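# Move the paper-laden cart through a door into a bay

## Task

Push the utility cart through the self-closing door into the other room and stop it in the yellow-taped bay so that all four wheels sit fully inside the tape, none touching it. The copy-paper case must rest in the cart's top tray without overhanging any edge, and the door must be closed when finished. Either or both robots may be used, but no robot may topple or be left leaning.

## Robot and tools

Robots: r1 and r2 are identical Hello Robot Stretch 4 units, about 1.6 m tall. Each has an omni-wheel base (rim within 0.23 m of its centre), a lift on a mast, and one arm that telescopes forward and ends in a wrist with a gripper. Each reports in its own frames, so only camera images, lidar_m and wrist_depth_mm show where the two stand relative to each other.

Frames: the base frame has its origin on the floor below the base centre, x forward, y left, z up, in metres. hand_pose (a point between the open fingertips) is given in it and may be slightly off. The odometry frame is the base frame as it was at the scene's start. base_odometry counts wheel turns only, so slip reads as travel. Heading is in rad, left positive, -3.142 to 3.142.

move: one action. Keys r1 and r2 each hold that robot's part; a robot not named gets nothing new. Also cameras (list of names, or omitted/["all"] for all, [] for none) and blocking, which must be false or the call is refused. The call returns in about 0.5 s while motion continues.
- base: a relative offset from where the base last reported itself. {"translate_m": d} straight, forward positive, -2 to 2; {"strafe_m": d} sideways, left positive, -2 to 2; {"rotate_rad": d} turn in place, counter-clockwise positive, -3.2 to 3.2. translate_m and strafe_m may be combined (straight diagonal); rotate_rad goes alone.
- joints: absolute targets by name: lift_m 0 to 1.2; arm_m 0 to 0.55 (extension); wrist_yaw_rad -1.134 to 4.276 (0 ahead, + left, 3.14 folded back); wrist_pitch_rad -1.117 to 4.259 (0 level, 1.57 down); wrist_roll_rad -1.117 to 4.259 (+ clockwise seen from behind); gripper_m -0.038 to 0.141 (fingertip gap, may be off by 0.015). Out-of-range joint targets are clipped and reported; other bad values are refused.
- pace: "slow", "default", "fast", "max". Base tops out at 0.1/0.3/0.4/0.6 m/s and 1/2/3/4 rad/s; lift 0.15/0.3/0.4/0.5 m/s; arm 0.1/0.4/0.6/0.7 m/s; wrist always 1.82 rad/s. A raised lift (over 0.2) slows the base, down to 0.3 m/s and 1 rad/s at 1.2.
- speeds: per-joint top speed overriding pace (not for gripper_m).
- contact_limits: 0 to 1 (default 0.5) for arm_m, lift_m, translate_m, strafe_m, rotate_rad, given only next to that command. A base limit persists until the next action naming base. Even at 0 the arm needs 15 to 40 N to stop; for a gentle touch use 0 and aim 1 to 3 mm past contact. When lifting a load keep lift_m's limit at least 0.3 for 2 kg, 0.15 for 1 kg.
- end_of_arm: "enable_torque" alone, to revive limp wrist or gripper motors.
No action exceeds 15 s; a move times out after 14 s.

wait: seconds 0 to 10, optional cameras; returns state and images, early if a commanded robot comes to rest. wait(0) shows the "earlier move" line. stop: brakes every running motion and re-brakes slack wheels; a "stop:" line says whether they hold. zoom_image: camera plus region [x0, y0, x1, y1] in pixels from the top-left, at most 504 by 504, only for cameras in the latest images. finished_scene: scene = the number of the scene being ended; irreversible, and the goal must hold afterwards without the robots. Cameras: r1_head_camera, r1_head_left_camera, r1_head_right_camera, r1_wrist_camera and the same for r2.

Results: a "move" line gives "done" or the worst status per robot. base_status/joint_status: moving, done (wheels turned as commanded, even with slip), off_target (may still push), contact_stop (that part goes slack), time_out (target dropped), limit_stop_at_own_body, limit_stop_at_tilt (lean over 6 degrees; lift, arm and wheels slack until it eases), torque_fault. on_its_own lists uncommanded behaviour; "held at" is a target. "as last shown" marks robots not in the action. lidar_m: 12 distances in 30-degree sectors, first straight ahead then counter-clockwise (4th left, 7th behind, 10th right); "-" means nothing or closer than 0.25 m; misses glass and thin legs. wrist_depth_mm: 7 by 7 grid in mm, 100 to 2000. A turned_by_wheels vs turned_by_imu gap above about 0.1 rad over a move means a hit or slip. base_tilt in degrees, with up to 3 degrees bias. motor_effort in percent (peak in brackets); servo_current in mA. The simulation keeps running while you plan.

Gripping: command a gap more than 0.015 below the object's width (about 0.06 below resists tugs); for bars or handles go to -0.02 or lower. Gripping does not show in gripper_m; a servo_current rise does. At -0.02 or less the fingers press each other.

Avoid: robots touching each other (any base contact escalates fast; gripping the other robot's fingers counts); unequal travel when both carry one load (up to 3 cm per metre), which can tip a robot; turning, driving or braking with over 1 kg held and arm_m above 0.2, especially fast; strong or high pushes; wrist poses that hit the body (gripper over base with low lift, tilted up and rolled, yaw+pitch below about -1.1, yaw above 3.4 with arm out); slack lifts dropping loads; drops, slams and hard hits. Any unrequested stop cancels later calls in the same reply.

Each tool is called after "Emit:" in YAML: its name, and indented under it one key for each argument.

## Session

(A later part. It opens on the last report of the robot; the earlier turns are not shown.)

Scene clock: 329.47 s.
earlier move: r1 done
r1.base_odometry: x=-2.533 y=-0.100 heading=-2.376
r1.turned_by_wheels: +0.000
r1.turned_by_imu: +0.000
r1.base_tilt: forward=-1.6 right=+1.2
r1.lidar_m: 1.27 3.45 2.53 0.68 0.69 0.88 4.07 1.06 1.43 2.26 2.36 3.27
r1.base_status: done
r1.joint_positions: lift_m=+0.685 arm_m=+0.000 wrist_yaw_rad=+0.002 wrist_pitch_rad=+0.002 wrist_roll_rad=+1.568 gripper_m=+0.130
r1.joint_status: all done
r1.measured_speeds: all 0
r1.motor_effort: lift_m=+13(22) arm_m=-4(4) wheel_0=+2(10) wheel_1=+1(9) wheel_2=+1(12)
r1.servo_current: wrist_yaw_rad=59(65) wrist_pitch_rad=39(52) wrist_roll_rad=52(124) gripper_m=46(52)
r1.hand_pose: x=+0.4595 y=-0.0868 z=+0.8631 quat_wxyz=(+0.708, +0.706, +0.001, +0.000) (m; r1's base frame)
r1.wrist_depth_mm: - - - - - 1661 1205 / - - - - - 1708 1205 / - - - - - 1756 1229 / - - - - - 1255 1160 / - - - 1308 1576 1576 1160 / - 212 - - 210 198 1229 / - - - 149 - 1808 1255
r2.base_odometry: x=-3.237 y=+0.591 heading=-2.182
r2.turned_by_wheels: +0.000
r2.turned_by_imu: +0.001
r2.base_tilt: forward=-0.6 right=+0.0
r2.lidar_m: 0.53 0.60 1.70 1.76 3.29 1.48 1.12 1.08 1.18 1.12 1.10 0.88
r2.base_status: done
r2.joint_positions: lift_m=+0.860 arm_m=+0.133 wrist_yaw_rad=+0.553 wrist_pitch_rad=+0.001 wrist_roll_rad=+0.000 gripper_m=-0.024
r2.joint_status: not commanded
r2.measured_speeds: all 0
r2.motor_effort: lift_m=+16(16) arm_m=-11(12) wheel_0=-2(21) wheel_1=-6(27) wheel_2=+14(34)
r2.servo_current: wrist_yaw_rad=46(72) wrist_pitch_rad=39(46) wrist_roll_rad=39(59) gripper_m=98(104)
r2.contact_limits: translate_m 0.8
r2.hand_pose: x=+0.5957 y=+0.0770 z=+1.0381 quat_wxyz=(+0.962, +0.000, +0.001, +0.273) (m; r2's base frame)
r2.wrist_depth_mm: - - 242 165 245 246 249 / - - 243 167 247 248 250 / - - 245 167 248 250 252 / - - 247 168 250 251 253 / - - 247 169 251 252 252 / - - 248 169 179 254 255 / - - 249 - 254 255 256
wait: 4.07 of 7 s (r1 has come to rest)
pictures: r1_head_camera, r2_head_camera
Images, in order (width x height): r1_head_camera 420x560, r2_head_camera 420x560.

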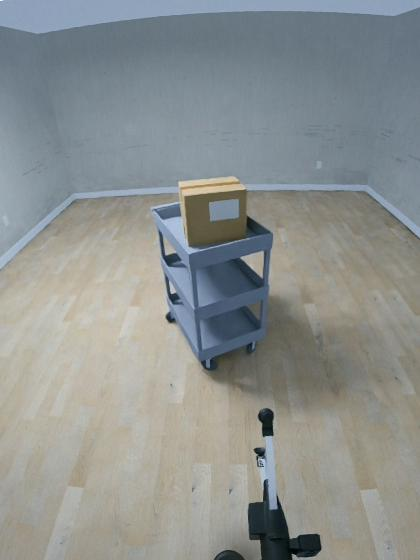

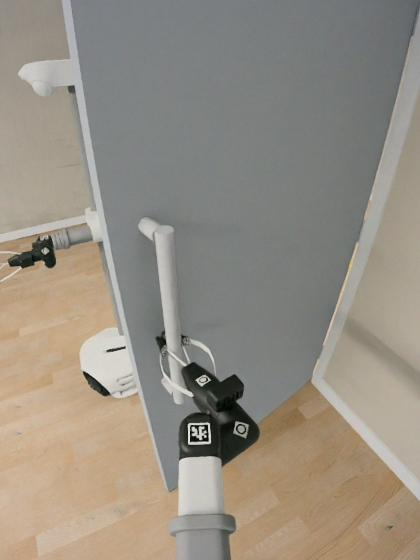

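Emit:
move:
  blocking: false
  r1: {"base":{"translate_m":1.3,"strafe_m":-1.0},"pace":"fast"}
  cameras: []

Emit:
wait:
  seconds: 7
  cameras: []

Emit:
move:
  blocking: false
  r1: {"base":{"translate_m":1.58,"strafe_m":0.2},"pace":"fast"}
  cameras: []

Emit:
wait:
  seconds: 7
  cameras: []

Emit:
move:
  blocking: false
  r1: {"base":{"rotate_rad":3.14}}
  cameras: []

Emit:
wait:
  seconds: 5
  cameras: ["r1_head_camera"]

Scene clock: 358.17 s.
move: r1 moving
r1.base_odometry: x=-2.584 y=-0.106 heading=-2.377
r1.turned_by_wheels: +0.000
r1.turned_by_imu: -0.001
r1.base_tilt: forward=-1.6 right=+1.3
r1.lidar_m: 1.27 3.52 2.59 0.72 0.73 0.91 4.11 1.10 1.48 2.25 2.34 3.23
r1.base_status: translate_m moving; strafe_m moving
r1.joint_positions: lift_m=+0.685 arm_m=+0.000 wrist_yaw_rad=+0.002 wrist_pitch_rad=+0.002 wrist_roll_rad=+1.568 gripper_m=+0.130
r1.joint_status: not commanded
r1.measured_speeds: translate_m=+0.159 strafe_m=-0.120 rotate_rad=+0.001 lift_m=+0.000 arm_m=+0.000 wrist_yaw_rad=+0.000 wrist_pitch_rad=+0.000 wrist_roll_rad=+0.000
r1.motor_effort: lift_m=+13(13) arm_m=-4(4) wheel_0=+12(12) wheel_1=-3(6) wheel_2=-10(11)
r1.servo_current: wrist_yaw_rad=39(72) wrist_pitch_rad=46(46) wrist_roll_rad=39(65) gripper_m=46(46)
r1.hand_pose: x=+0.4595 y=-0.0868 z=+0.8631 quat_wxyz=(+0.708, +0.706, +0.001, +0.000) (m; r1's base frame)
r1.wrist_depth_mm: - - - - - 1708 1205 / - - - - - 1808 1229 / - - - - - 1808 1229 / - - - - - 1255 1205 / - - - 1255 - - 1118 / - 211 1229 1336 210 197 1118 / - - - 149 - 1808 1255
r2: as last shown
r2.turned_by_imu: +0.000
r2.base_tilt: forward=-0.5 right=+0.0
r2.lidar_m: 0.54 0.60 1.71 1.73 3.30 1.49 1.12 1.10 1.18 1.11 1.06 0.90
r2.motor_effort: lift_m=+16(16) arm_m=-11(12) wheel_0=-2(2) wheel_1=-6(7) wheel_2=+14(14)
r2.servo_current: wrist_yaw_rad=39(52) wrist_pitch_rad=39(46) wrist_roll_rad=39(52) gripper_m=98(98)
r2.contact_limits: translate_m 0.8
r2.wrist_depth_mm: - - 241 165 245 247 248 / - - 244 167 247 248 249 / - - 245 167 247 250 251 / - - 247 168 250 251 252 / - - 247 170 251 252 253 / - - 249 169 179 253 255 / - - 251 - 255 255 256
pictures: none
No camera images: "cameras" was empty.

Scene clock: 363.03 s.
earlier move: r1 done
r1.base_odometry: x=-4.164 y=-0.279 heading=-2.376
r1.turned_by_wheels: +0.000
r1.turned_by_imu: -0.004
r1.base_tilt: forward=-1.6 right=+1.2
r1.lidar_m: 3.50 3.62 0.73 0.79 2.13 2.33 2.27 1.86 1.34 1.27 1.34 1.76
r1.base_status: done
r1.joint_positions: lift_m=+0.685 arm_m=+0.000 wrist_yaw_rad=+0.002 wrist_pitch_rad=+0.002 wrist_roll_rad=+1.568 gripper_m=+0.130
r1.joint_status: not commanded
r1.measured_speeds: all 0
r1.motor_effort: lift_m=+13(13) arm_m=-4(4) wheel_0=-1(14) wheel_1=-2(7) wheel_2=+2(11)
r1.servo_current: wrist_yaw_rad=52(72) wrist_pitch_rad=46(52) wrist_roll_rad=46(72) gripper_m=39(52)
r1.hand_pose: x=+0.4595 y=-0.0868 z=+0.8631 quat_wxyz=(+0.708, +0.706, +0.001, +0.000) (m; r1's base frame)
r1.wrist_depth_mm: - - - - - 1756 1229 / - - - - - 1708 1229 / - - - - - 1756 1229 / - - - - - 1863 1229 / - - - - - 1808 1255 / - 211 - - - 200 1255 / - - - 149 - 1808 1255
r2.base_odometry: x=-3.237 y=+0.591 heading=-2.182
r2.turned_by_wheels: +0.000
r2.turned_by_imu: +0.001
r2.base_tilt: forward=-0.6 right=+0.1
r2.lidar_m: 0.54 0.61 1.71 1.75 3.31 1.47 1.12 1.08 1.16 1.10 1.09 0.87
r2.base_status: not commanded
r2.joint_positions: lift_m=+0.860 arm_m=+0.133 wrist_yaw_rad=+0.553 wrist_pitch_rad=+0.001 wrist_roll_rad=+0.000 gripper_m=-0.024
r2.joint_status: not commanded
r2.measured_speeds: all 0
r2.motor_effort: lift_m=+16(16) arm_m=-11(12) wheel_0=-2(3) wheel_1=-6(7) wheel_2=+13(14)
r2.servo_current: wrist_yaw_rad=52(65) wrist_pitch_rad=39(46) wrist_roll_rad=46(59) gripper_m=98(104)
r2.contact_limits: translate_m 0.8
r2.hand_pose: x=+0.5957 y=+0.0770 z=+1.0381 quat_wxyz=(+0.962, +0.000, +0.001, +0.273) (m; r2's base frame)
r2.wrist_depth_mm: - - 242 165 244 246 248 / - - 243 167 247 248 250 / - - 245 167 249 250 251 / - - 246 168 249 251 251 / - - 248 169 250 253 253 / - - 248 169 179 254 255 / - - 249 - 253 255 258
wait: 4.87 of 7 s (r1 has come to rest)
pictures: none
No camera images: "cameras" was empty.

Scene clock: 363.53 s.
move: r1 moving
r1.base_odometry: x=-4.194 y=-0.317 heading=-2.376
r1.turned_by_wheels: +0.000
r1.turned_by_imu: +0.000
r1.base_tilt: forward=-1.6 right=+1.3
r1.lidar_m: 3.46 3.60 0.79 0.75 2.16 2.35 2.31 1.86 1.35 1.29 1.36 1.81
r1.base_status: translate_m moving; strafe_m moving
r1.joint_positions: lift_m=+0.685 arm_m=+0.000 wrist_yaw_rad=+0.002 wrist_pitch_rad=+0.002 wrist_roll_rad=+1.568 gripper_m=+0.130
r1.joint_status: not commanded
r1.measured_speeds: translate_m=+0.184 strafe_m=+0.025 rotate_rad=+0.000 lift_m=+0.000 arm_m=+0.000 wrist_yaw_rad=+0.000 wrist_pitch_rad=+0.000 wrist_roll_rad=+0.000
r1.motor_effort: lift_m=+13(13) arm_m=-4(4) wheel_0=+7(8) wheel_1=+7(9) wheel_2=-10(12)
r1.servo_current: wrist_yaw_rad=59(59) wrist_pitch_rad=46(46) wrist_roll_rad=46(72) gripper_m=46(52)
r1.hand_pose: x=+0.4595 y=-0.0868 z=+0.8631 quat_wxyz=(+0.708, +0.706, +0.001, +0.000) (m; r1's base frame)
r1.wrist_depth_mm: - - - - - 1756 1205 / - - - - - 1756 1205 / - - - - - 1808 1229 / - - - - - 1808 1205 / - - - - - 1756 1255 / - 211 - - - 198 1281 / - - - 149 - 1808 1255
r2: as last shown
r2.turned_by_imu: +0.000
r2.base_tilt: forward=-0.5 right=+0.1
r2.lidar_m: 0.55 0.62 1.70 1.74 3.30 1.46 1.14 1.09 1.16 1.13 1.08 0.87
r2.motor_effort: lift_m=+16(16) arm_m=-11(12) wheel_0=-3(3) wheel_1=-6(6) wheel_2=+14(14)
r2.servo_current: wrist_yaw_rad=59(59) wrist_pitch_rad=39(46) wrist_roll_rad=33(52) gripper_m=98(104)
r2.contact_limits: translate_m 0.8
r2.wrist_depth_mm: - - 241 165 245 247 248 / - - 244 167 246 247 250 / - - 246 167 248 249 251 / - - 246 168 249 250 253 / - - 247 169 251 253 253 / - - 248 169 179 253 256 / - - 250 - 253 255 257
pictures: none
No camera images: "cameras" was empty.

Scene clock: 368.37 s.
earlier move: r1 done
r1.base_odometry: x=-5.164 y=-1.518 heading=-2.376
r1.turned_by_wheels: +0.000
r1.turned_by_imu: +0.002
r1.base_tilt: forward=-1.6 right=+1.3
r1.lidar_m: 1.93 2.00 2.80 3.19 1.11 1.14 3.99 2.14 1.57 1.46 1.54 2.02
r1.base_status: done
r1.joint_positions: lift_m=+0.685 arm_m=+0.000 wrist_yaw_rad=+0.002 wrist_pitch_rad=+0.002 wrist_roll_rad=+1.568 gripper_m=+0.130
r1.joint_status: not commanded
r1.measured_speeds: all 0
r1.motor_effort: lift_m=+13(13) arm_m=-4(4) wheel_0=+2(8) wheel_1=-1(10) wheel_2=+2(12)
r1.servo_current: wrist_yaw_rad=52(72) wrist_pitch_rad=39(52) wrist_roll_rad=65(72) gripper_m=39(52)
r1.hand_pose: x=+0.4595 y=-0.0868 z=+0.8630 quat_wxyz=(+0.708, +0.706, +0.001, +0.000) (m; r1's base frame)
r1.wrist_depth_mm: - - - - - 1499 1205 / - - - - - 1576 1255 / - - - - - 1537 1205 / - - - - - 1576 1255 / - - - - - 1576 1229 / - 195 - - 188 200 1255 / - - - 141 - 1576 1229
r2.base_odometry: x=-3.237 y=+0.591 heading=-2.182
r2.turned_by_wheels: +0.000
r2.turned_by_imu: +0.001
r2.base_tilt: forward=-0.5 right=+0.1
r2.lidar_m: 0.53 0.60 1.70 1.76 3.31 1.47 1.14 1.09 1.19 1.13 1.09 0.88
r2.base_status: not commanded
r2.joint_positions: lift_m=+0.860 arm_m=+0.133 wrist_yaw_rad=+0.553 wrist_pitch_rad=+0.001 wrist_roll_rad=+0.000 gripper_m=-0.024
r2.joint_status: not commanded
r2.measured_speeds: all 0
r2.motor_effort: lift_m=+16(16) arm_m=-11(12) wheel_0=-2(3) wheel_1=-6(7) wheel_2=+13(14)
r2.servo_current: wrist_yaw_rad=46(59) wrist_pitch_rad=39(46) wrist_roll_rad=39(59) gripper_m=98(104)
r2.contact_limits: translate_m 0.8
r2.hand_pose: x=+0.5957 y=+0.0770 z=+1.0381 quat_wxyz=(+0.962, +0.000, +0.001, +0.273) (m; r2's base frame)
r2.wrist_depth_mm: - - 242 165 245 247 248 / - - 244 167 247 248 250 / - - 245 167 248 249 251 / - - 247 168 249 251 252 / - - 248 169 250 253 254 / - - 248 169 178 254 255 / - - 250 - 254 255 257
wait: 4.83 of 7 s (r1 has come to rest)
pictures: none
No camera images: "cameras" was empty.

Scene clock: 368.87 s.
move: r1 moving
r1.base_odometry: x=-5.164 y=-1.518 heading=-2.124
r1.turned_by_wheels: +0.252
r1.turned_by_imu: +0.253
r1.base_tilt: forward=-1.6 right=+1.2
r1.lidar_m: 1.93 2.26 3.23 3.24 1.09 1.28 3.16 1.75 1.45 1.45 1.73 1.91
r1.base_status: rotate_rad moving
r1.joint_positions: lift_m=+0.685 arm_m=+0.000 wrist_yaw_rad=+0.002 wrist_pitch_rad=+0.002 wrist_roll_rad=+1.568 gripper_m=+0.130
r1.joint_status: not commanded
r1.measured_speeds: translate_m=+0.000 strafe_m=-0.001 rotate_rad=+0.976 lift_m=+0.000 arm_m=+0.000 wrist_yaw_rad=+0.000 wrist_pitch_rad=+0.000 wrist_roll_rad=+0.000
r1.motor_effort: lift_m=+13(13) arm_m=-4(4) wheel_0=-10(10) wheel_1=-6(8) wheel_2=-6(7)
r1.servo_current: wrist_yaw_rad=59(65) wrist_pitch_rad=46(46) wrist_roll_rad=59(65) gripper_m=39(46)
r1.hand_pose: x=+0.4595 y=-0.0869 z=+0.8630 quat_wxyz=(+0.708, +0.706, +0.001, +0.000) (m; r1's base frame)
r1.wrist_depth_mm: - - - - - - 1205 / - - - - - 1537 1205 / - - - - - 1537 1255 / - - - - - 1576 1255 / - - - - - 1537 1229 / - 195 - - 183 198 1255 / - - - 140 - 1708 1255
r2: as last shown
r2.turned_by_imu: +0.000
r2.base_tilt: forward=-0.6 right=+0.1
r2.lidar_m: 0.54 0.63 1.69 1.75 3.29 1.49 1.14 1.09 1.20 1.13 1.08 0.89
r2.motor_effort: lift_m=+16(16) arm_m=-11(12) wheel_0=-2(3) wheel_1=-6(6) wheel_2=+13(14)
r2.servo_current: wrist_yaw_rad=46(59) wrist_pitch_rad=39(46) wrist_roll_rad=46(52) gripper_m=91(104)
r2.contact_limits: translate_m 0.8
r2.wrist_depth_mm: - - 242 164 246 246 248 / - - 243 167 247 248 250 / - - 244 167 248 250 250 / - - 247 168 250 251 252 / - - 249 169 251 252 253 / - - 248 169 179 254 255 / - - 250 - 253 255 257
pictures: none
No camera images: "cameras" was empty.

Scene clock: 371.23 s.
earlier move: r1 done
r1.base_odometry: x=-5.164 y=-1.518 heading=+0.763
r1.turned_by_wheels: +2.887
r1.turned_by_imu: +2.902
r1.base_tilt: forward=-1.6 right=+1.3
r1.lidar_m: 3.82 2.19 1.54 1.44 1.49 2.04 1.93 2.02 2.72 3.24 1.11 1.11
r1.base_status: done
r1.joint_positions: lift_m=+0.685 arm_m=+0.000 wrist_yaw_rad=+0.002 wrist_pitch_rad=+0.002 wrist_roll_rad=+1.568 gripper_m=+0.130
r1.joint_status: not commanded
r1.measured_speeds: all 0
r1.motor_effort: lift_m=+13(13) arm_m=-4(4) wheel_0=-1(10) wheel_1=-2(9) wheel_2=-1(8)
r1.servo_current: wrist_yaw_rad=52(72) wrist_pitch_rad=39(52) wrist_roll_rad=59(72) gripper_m=39(46)
r1.hand_pose: x=+0.4595 y=-0.0869 z=+0.8630 quat_wxyz=(+0.708, +0.706, +0.001, +0.000) (m; r1's base frame)
r1.wrist_depth_mm: - - - - - 1756 1118 / - - - - - 1708 1229 / - - - - - 1708 1229 / - - - - - 1756 1229 / - - - - - 1808 1281 / - 211 - - - 200 1255 / - - - 149 - 1808 1255
r2.base_odometry: x=-3.237 y=+0.591 heading=-2.182
r2.turned_by_wheels: +0.000
r2.turned_by_imu: +0.000
r2.base_tilt: forward=-0.6 right=+0.1
r2.lidar_m: 0.53 0.63 1.69 1.77 3.28 1.48 1.12 1.08 1.18 1.13 1.08 0.87
r2.base_status: not commanded
r2.joint_positions: lift_m=+0.860 arm_m=+0.133 wrist_yaw_rad=+0.553 wrist_pitch_rad=+0.001 wrist_roll_rad=+0.000 gripper_m=-0.024
r2.joint_status: not commanded
r2.measured_speeds: all 0
r2.motor_effort: lift_m=+16(16) arm_m=-11(12) wheel_0=-2(3) wheel_1=-6(6) wheel_2=+13(14)
r2.servo_current: wrist_yaw_rad=46(65) wrist_pitch_rad=39(46) wrist_roll_rad=52(59) gripper_m=98(111)
r2.contact_limits: translate_m 0.8
r2.hand_pose: x=+0.5957 y=+0.0770 z=+1.0381 quat_wxyz=(+0.962, +0.000, +0.001, +0.273) (m; r2's base frame)
r2.wrist_depth_mm: - - 241 165 244 247 249 / - - 244 167 247 248 250 / - - 245 167 248 250 251 / - - 246 168 249 250 253 / - - 249 169 251 252 254 / - - 247 169 179 255 255 / - - 250 - 254 254 256
wait: 2.37 of 5 s (r1 has come to rest)
pictures: r1_head_camera
Images, in order (width x height): r1_head_camera 420x560.

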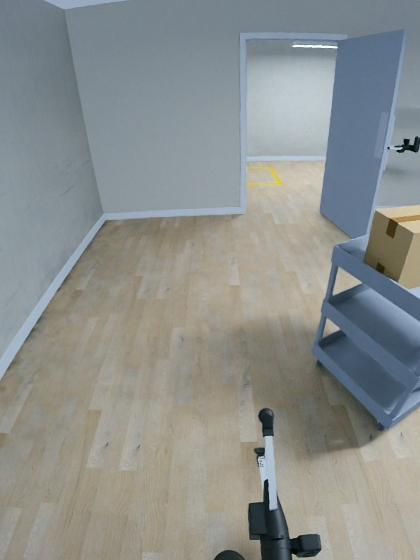

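Emit:
move:
  blocking: false
  r1: {"base":{"strafe_m":-0.93}}
  cameras: []

Emit:
wait:
  seconds: 5
  cameras: ["r1_head_camera","r1_wrist_camera"]

Scene clock: 378.23 s.
move: r1 moving
r1.base_odometry: x=-5.139 y=-1.545 heading=+0.763
r1.turned_by_wheels: +0.000
r1.turned_by_imu: +0.000
r1.base_tilt: forward=-1.6 right=+1.3
r1.lidar_m: 3.82 2.23 1.61 1.48 1.55 2.02 1.92 2.03 2.72 3.22 1.10 1.09
r1.base_status: strafe_m moving
r1.joint_positions: lift_m=+0.685 arm_m=+0.000 wrist_yaw_rad=+0.002 wrist_pitch_rad=+0.002 wrist_roll_rad=+1.568 gripper_m=+0.130
r1.joint_status: not commanded
r1.measured_speeds: translate_m=+0.000 strafe_m=-0.141 rotate_rad=+0.000 lift_m=+0.000 arm_m=+0.000 wrist_yaw_rad=+0.000 wrist_pitch_rad=+0.000 wrist_roll_rad=+0.000
r1.motor_effort: lift_m=+13(13) arm_m=-4(4) wheel_0=+7(12) wheel_1=-10(10) wheel_2=+1(1)
r1.servo_current: wrist_yaw_rad=46(59) wrist_pitch_rad=39(46) wrist_roll_rad=39(72) gripper_m=46(46)
r1.hand_pose: x=+0.4595 y=-0.0869 z=+0.8630 quat_wxyz=(+0.708, +0.706, +0.001, +0.000) (m; r1's base frame)
r1.wrist_depth_mm: - - - - - 1708 1098 / - - - - - 1756 1229 / - - - - - 1756 1229 / - - - - - 1756 1229 / - - - - - 1708 1281 / - 211 - - - 200 1229 / - - - 148 - 1808 1255
r2: as last shown
r2.base_tilt: forward=-0.5 right=+0.1
r2.lidar_m: 0.52 0.61 1.69 1.75 3.30 1.49 1.14 1.09 1.19 1.12 1.09 0.89
r2.motor_effort: lift_m=+16(16) arm_m=-11(11) wheel_0=-2(2) wheel_1=-6(7) wheel_2=+13(14)
r2.servo_current: wrist_yaw_rad=52(52) wrist_pitch_rad=39(46) wrist_roll_rad=33(65) gripper_m=104(104)
r2.contact_limits: translate_m 0.8
r2.wrist_depth_mm: - - 242 165 245 247 248 / - - 243 167 247 249 249 / - - 245 167 248 249 251 / - - 247 168 250 251 252 / - - 249 169 252 252 254 / - - 248 169 179 254 254 / - - 250 - 254 255 257
pictures: none
No camera images: "cameras" was empty.

Scene clock: 382.17 s.
earlier move: r1 done
r1.base_odometry: x=-4.521 y=-2.190 heading=+0.763
r1.turned_by_wheels: +0.000
r1.turned_by_imu: -0.007
r1.base_tilt: forward=-1.6 right=+1.3
r1.lidar_m: 0.76 1.25 2.53 2.37 2.49 2.00 1.92 2.01 2.46 2.32 2.41 1.00
r1.base_status: done
r1.joint_positions: lift_m=+0.685 arm_m=+0.000 wrist_yaw_rad=+0.002 wrist_pitch_rad=+0.002 wrist_roll_rad=+1.568 gripper_m=+0.130
r1.joint_status: not commanded
r1.measured_speeds: all 0
r1.motor_effort: lift_m=+13(14) arm_m=-4(4) wheel_0=+0(12) wheel_1=+0(11) wheel_2=-1(2)
r1.servo_current: wrist_yaw_rad=52(65) wrist_pitch_rad=46(52) wrist_roll_rad=46(72) gripper_m=39(46)
r1.hand_pose: x=+0.4595 y=-0.0869 z=+0.8630 quat_wxyz=(+0.708, +0.706, +0.001, +0.000) (m; r1's base frame)
r1.wrist_depth_mm: - - - - - 1708 1205 / - - - - - 1756 1229 / - - - - - 1430 1281 / - - - - - 723 - / - - 917 891 - 683 - / - 211 866 854 210 196 - / - - - 141 - 615 -
r2.base_odometry: x=-3.237 y=+0.591 heading=-2.182
r2.turned_by_wheels: +0.000
r2.turned_by_imu: +0.001
r2.base_tilt: forward=-0.6 right=+0.1
r2.lidar_m: 0.55 0.60 1.68 1.77 3.32 1.48 1.14 1.10 1.18 1.14 1.11 0.87
r2.base_status: not commanded
r2.joint_positions: lift_m=+0.860 arm_m=+0.133 wrist_yaw_rad=+0.553 wrist_pitch_rad=+0.001 wrist_roll_rad=+0.000 gripper_m=-0.024
r2.joint_status: not commanded
r2.measured_speeds: all 0
r2.motor_effort: lift_m=+16(16) arm_m=-11(12) wheel_0=-2(2) wheel_1=-6(7) wheel_2=+13(14)
r2.servo_current: wrist_yaw_rad=39(65) wrist_pitch_rad=46(46) wrist_roll_rad=59(65) gripper_m=104(104)
r2.contact_limits: translate_m 0.8
r2.hand_pose: x=+0.5957 y=+0.0770 z=+1.0381 quat_wxyz=(+0.962, +0.000, +0.001, +0.273) (m; r2's base frame)
r2.wrist_depth_mm: - - 242 165 244 247 248 / - - 244 167 246 249 250 / - - 244 167 248 249 250 / - - 246 168 249 252 252 / - - 248 169 250 252 253 / - - 247 169 179 254 255 / - - 250 - 254 255 256
wait: 3.93 of 5 s (r1 has come to rest)
pictures: r1_head_camera, r1_wrist_camera
Images, in order (width x height): r1_head_camera 420x560, r1_wrist_camera 616x392.

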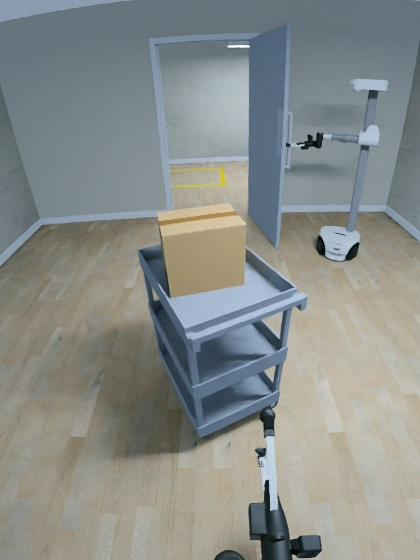

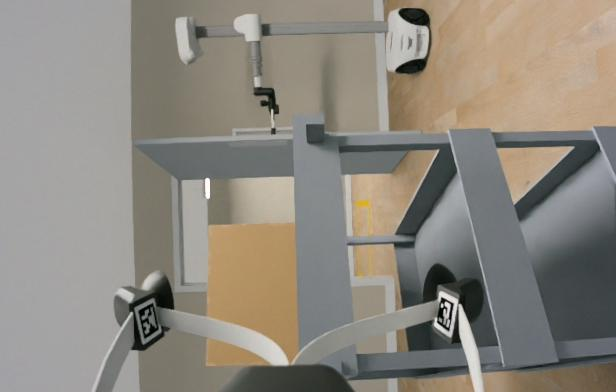

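Emit:
move:
  blocking: false
  r1: {"base":{"translate_m":0.13,"strafe_m":-0.03},"joints":{"arm_m":0.2},"speeds":{"arm_m":0.2}}
  cameras: []

Emit:
wait:
  seconds: 3
  cameras: ["r1_wrist_camera"]

Emit:
wait:
  seconds: 0.5
  cameras: ["r1_wrist_camera","r1_head_camera"]

Scene clock: 395.43 s.
move: r1 moving
r1.base_odometry: x=-4.494 y=-2.174 heading=+0.764
r1.turned_by_wheels: +0.000
r1.turned_by_imu: +0.000
r1.base_tilt: forward=-1.6 right=+1.3
r1.lidar_m: 0.73 1.10 2.54 2.38 2.49 2.04 1.93 2.03 2.45 2.31 2.39 0.98
r1.base_status: translate_m moving; strafe_m moving
r1.joint_positions: lift_m=+0.685 arm_m=+0.051 wrist_yaw_rad=+0.002 wrist_pitch_rad=+0.002 wrist_roll_rad=+1.568 gripper_m=+0.130
r1.joint_status: arm_m moving
r1.measured_speeds: translate_m=+0.120 strafe_m=-0.028 rotate_rad=+0.004 lift_m=+0.000 arm_m=+0.195 wrist_yaw_rad=+0.000 wrist_pitch_rad=+0.000 wrist_roll_rad=+0.000
r1.motor_effort: lift_m=+14(14) arm_m=+4(6) wheel_0=+8(8) wheel_1=+3(5) wheel_2=-8(10)
r1.servo_current: wrist_yaw_rad=46(65) wrist_pitch_rad=39(46) wrist_roll_rad=39(59) gripper_m=39(46)
r1.hand_pose: x=+0.5102 y=-0.0869 z=+0.8630 quat_wxyz=(+0.708, +0.706, +0.001, +0.000) (m; r1's base frame)
r1.wrist_depth_mm: - - - - - 1708 1182 / - - - - - 1756 1229 / - - - - - 1537 1255 / - - - - - 668 1336 / - - - 634 - - - / - 211 798 809 210 200 580 / - - 778 141 - - -
r2: as last shown
r2.turned_by_imu: +0.000
r2.base_tilt: forward=-0.6 right=+0.0
r2.lidar_m: 0.54 0.59 1.67 1.77 3.32 1.47 1.13 1.10 1.18 1.12 1.09 0.86
r2.motor_effort: lift_m=+16(16) arm_m=-11(12) wheel_0=-2(2) wheel_1=-6(6) wheel_2=+14(14)
r2.servo_current: wrist_yaw_rad=59(59) wrist_pitch_rad=33(46) wrist_roll_rad=39(59) gripper_m=104(104)
r2.contact_limits: translate_m 0.8
r2.wrist_depth_mm: - - 242 165 245 246 247 / - - 244 167 247 248 249 / - - 245 167 249 251 251 / - - 247 168 249 251 252 / - - 248 169 251 252 254 / - - 248 169 179 254 255 / - - 251 - 254 255 258
pictures: none
No camera images: "cameras" was empty.

Scene clock: 396.70 s.
earlier move: r1 done
r1.base_odometry: x=-4.407 y=-2.122 heading=+0.764
r1.turned_by_wheels: +0.000
r1.turned_by_imu: +0.000
r1.base_tilt: forward=-1.6 right=+1.3
r1.lidar_m: 0.64 0.80 2.57 2.40 2.49 2.15 2.03 2.14 2.40 2.29 2.36 0.85
r1.base_status: done
r1.joint_positions: lift_m=+0.685 arm_m=+0.200 wrist_yaw_rad=+0.002 wrist_pitch_rad=+0.002 wrist_roll_rad=+1.568 gripper_m=+0.130
r1.joint_status: all done
r1.measured_speeds: all 0
r1.motor_effort: lift_m=+13(14) arm_m=+4(6) wheel_0=+1(10) wheel_1=+3(6) wheel_2=+0(10)
r1.servo_current: wrist_yaw_rad=52(72) wrist_pitch_rad=46(52) wrist_roll_rad=52(65) gripper_m=39(46)
r1.hand_pose: x=+0.6594 y=-0.0869 z=+0.8630 quat_wxyz=(+0.708, +0.706, +0.001, +0.000) (m; r1's base frame)
r1.wrist_depth_mm: - - - - - 1708 1229 / - - - - - 1708 1229 / - - - - 462 484 - / - - - - - - - / - - - 580 - - - / - 211 569 309 211 196 - / - - 544 141 - - -
r2.base_odometry: x=-3.237 y=+0.591 heading=-2.182
r2.turned_by_wheels: +0.000
r2.turned_by_imu: +0.000
r2.base_tilt: forward=-0.6 right=+0.1
r2.lidar_m: 0.52 0.58 1.67 1.76 3.28 1.49 1.15 1.09 1.18 1.12 1.09 0.87
r2.base_status: not commanded
r2.joint_positions: lift_m=+0.860 arm_m=+0.133 wrist_yaw_rad=+0.553 wrist_pitch_rad=+0.001 wrist_roll_rad=+0.000 gripper_m=-0.024
r2.joint_status: not commanded
r2.measured_speeds: all 0
r2.motor_effort: lift_m=+16(16) arm_m=-11(12) wheel_0=-2(2) wheel_1=-6(7) wheel_2=+14(14)
r2.servo_current: wrist_yaw_rad=52(59) wrist_pitch_rad=39(46) wrist_roll_rad=52(59) gripper_m=98(104)
r2.contact_limits: translate_m 0.8
r2.hand_pose: x=+0.5957 y=+0.0770 z=+1.0381 quat_wxyz=(+0.962, +0.000, +0.001, +0.273) (m; r2's base frame)
r2.wrist_depth_mm: - - 242 165 245 246 249 / - - 242 167 247 248 250 / - - 245 167 248 250 251 / - - 246 168 249 250 252 / - - 248 169 250 253 254 / - - 247 169 179 254 255 / - - 250 - 253 254 257
wait: 1.27 of 3 s (r1 has come to rest)
pictures: r1_wrist_camera
Images, in order (width x height): r1_wrist_camera 616x392.

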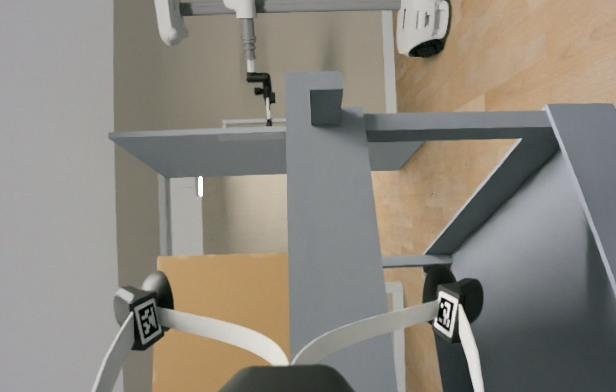

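Scene clock: 397.20 s.
r1.base_odometry: x=-4.407 y=-2.122 heading=+0.764
r1.turned_by_wheels: +0.000
r1.turned_by_imu: +0.000
r1.base_tilt: forward=-1.6 right=+1.3
r1.lidar_m: 0.64 0.83 2.56 2.40 2.48 2.13 2.04 2.12 2.37 2.29 2.34 0.87
r1.base_status: done
r1.joint_positions: lift_m=+0.685 arm_m=+0.200 wrist_yaw_rad=+0.002 wrist_pitch_rad=+0.002 wrist_roll_rad=+1.568 gripper_m=+0.130
r1.joint_status: all done
r1.measured_speeds: all 0
r1.motor_effort: lift_m=+13(14) arm_m=+4(6) wheel_0=+1(10) wheel_1=+2(6) wheel_2=+0(10)
r1.servo_current: wrist_yaw_rad=39(72) wrist_pitch_rad=52(52) wrist_roll_rad=59(65) gripper_m=46(46)
r1.hand_pose: x=+0.6594 y=-0.0869 z=+0.8630 quat_wxyz=(+0.708, +0.706, +0.001, +0.000) (m; r1's base frame)
r1.wrist_depth_mm: - - - - - 1708 1182 / - - - - - 1661 1229 / - - - - 466 480 - / - - - - - - - / - - - 580 - - - / - 211 569 309 211 196 - / - - 544 141 - - -
r2.base_odometry: x=-3.237 y=+0.591 heading=-2.182
r2.turned_by_wheels: +0.000
r2.turned_by_imu: +0.000
r2.base_tilt: forward=-0.6 right=+0.1
r2.lidar_m: 0.56 0.61 1.71 1.76 3.31 1.49 1.13 1.10 1.20 1.11 1.09 0.88
r2.base_status: not commanded
r2.joint_positions: lift_m=+0.860 arm_m=+0.133 wrist_yaw_rad=+0.553 wrist_pitch_rad=+0.001 wrist_roll_rad=+0.000 gripper_m=-0.024
r2.joint_status: not commanded
r2.measured_speeds: all 0
r2.motor_effort: lift_m=+16(16) arm_m=-11(12) wheel_0=-2(2) wheel_1=-6(7) wheel_2=+13(14)
r2.servo_current: wrist_yaw_rad=52(59) wrist_pitch_rad=46(46) wrist_roll_rad=39(59) gripper_m=98(104)
r2.contact_limits: translate_m 0.8
r2.hand_pose: x=+0.5957 y=+0.0770 z=+1.0381 quat_wxyz=(+0.962, +0.000, +0.001, +0.273) (m; r2's base frame)
r2.wrist_depth_mm: - - 242 164 245 247 249 / - - 243 167 246 248 250 / - - 245 167 248 249 250 / - - 246 168 248 251 252 / - - 247 169 251 253 253 / - - 247 169 179 253 255 / - - 249 - 253 254 256
wait: 0.50 s; at rest by 0.27 s
pictures: r1_head_camera, r1_wrist_camera
Images, in order (width x height): r1_head_camera 420x560, r1_wrist_camera 616x392.

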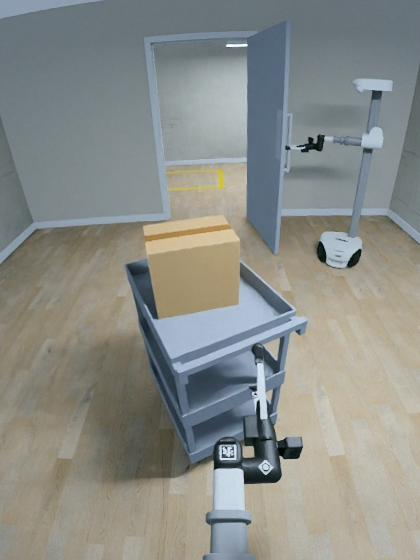

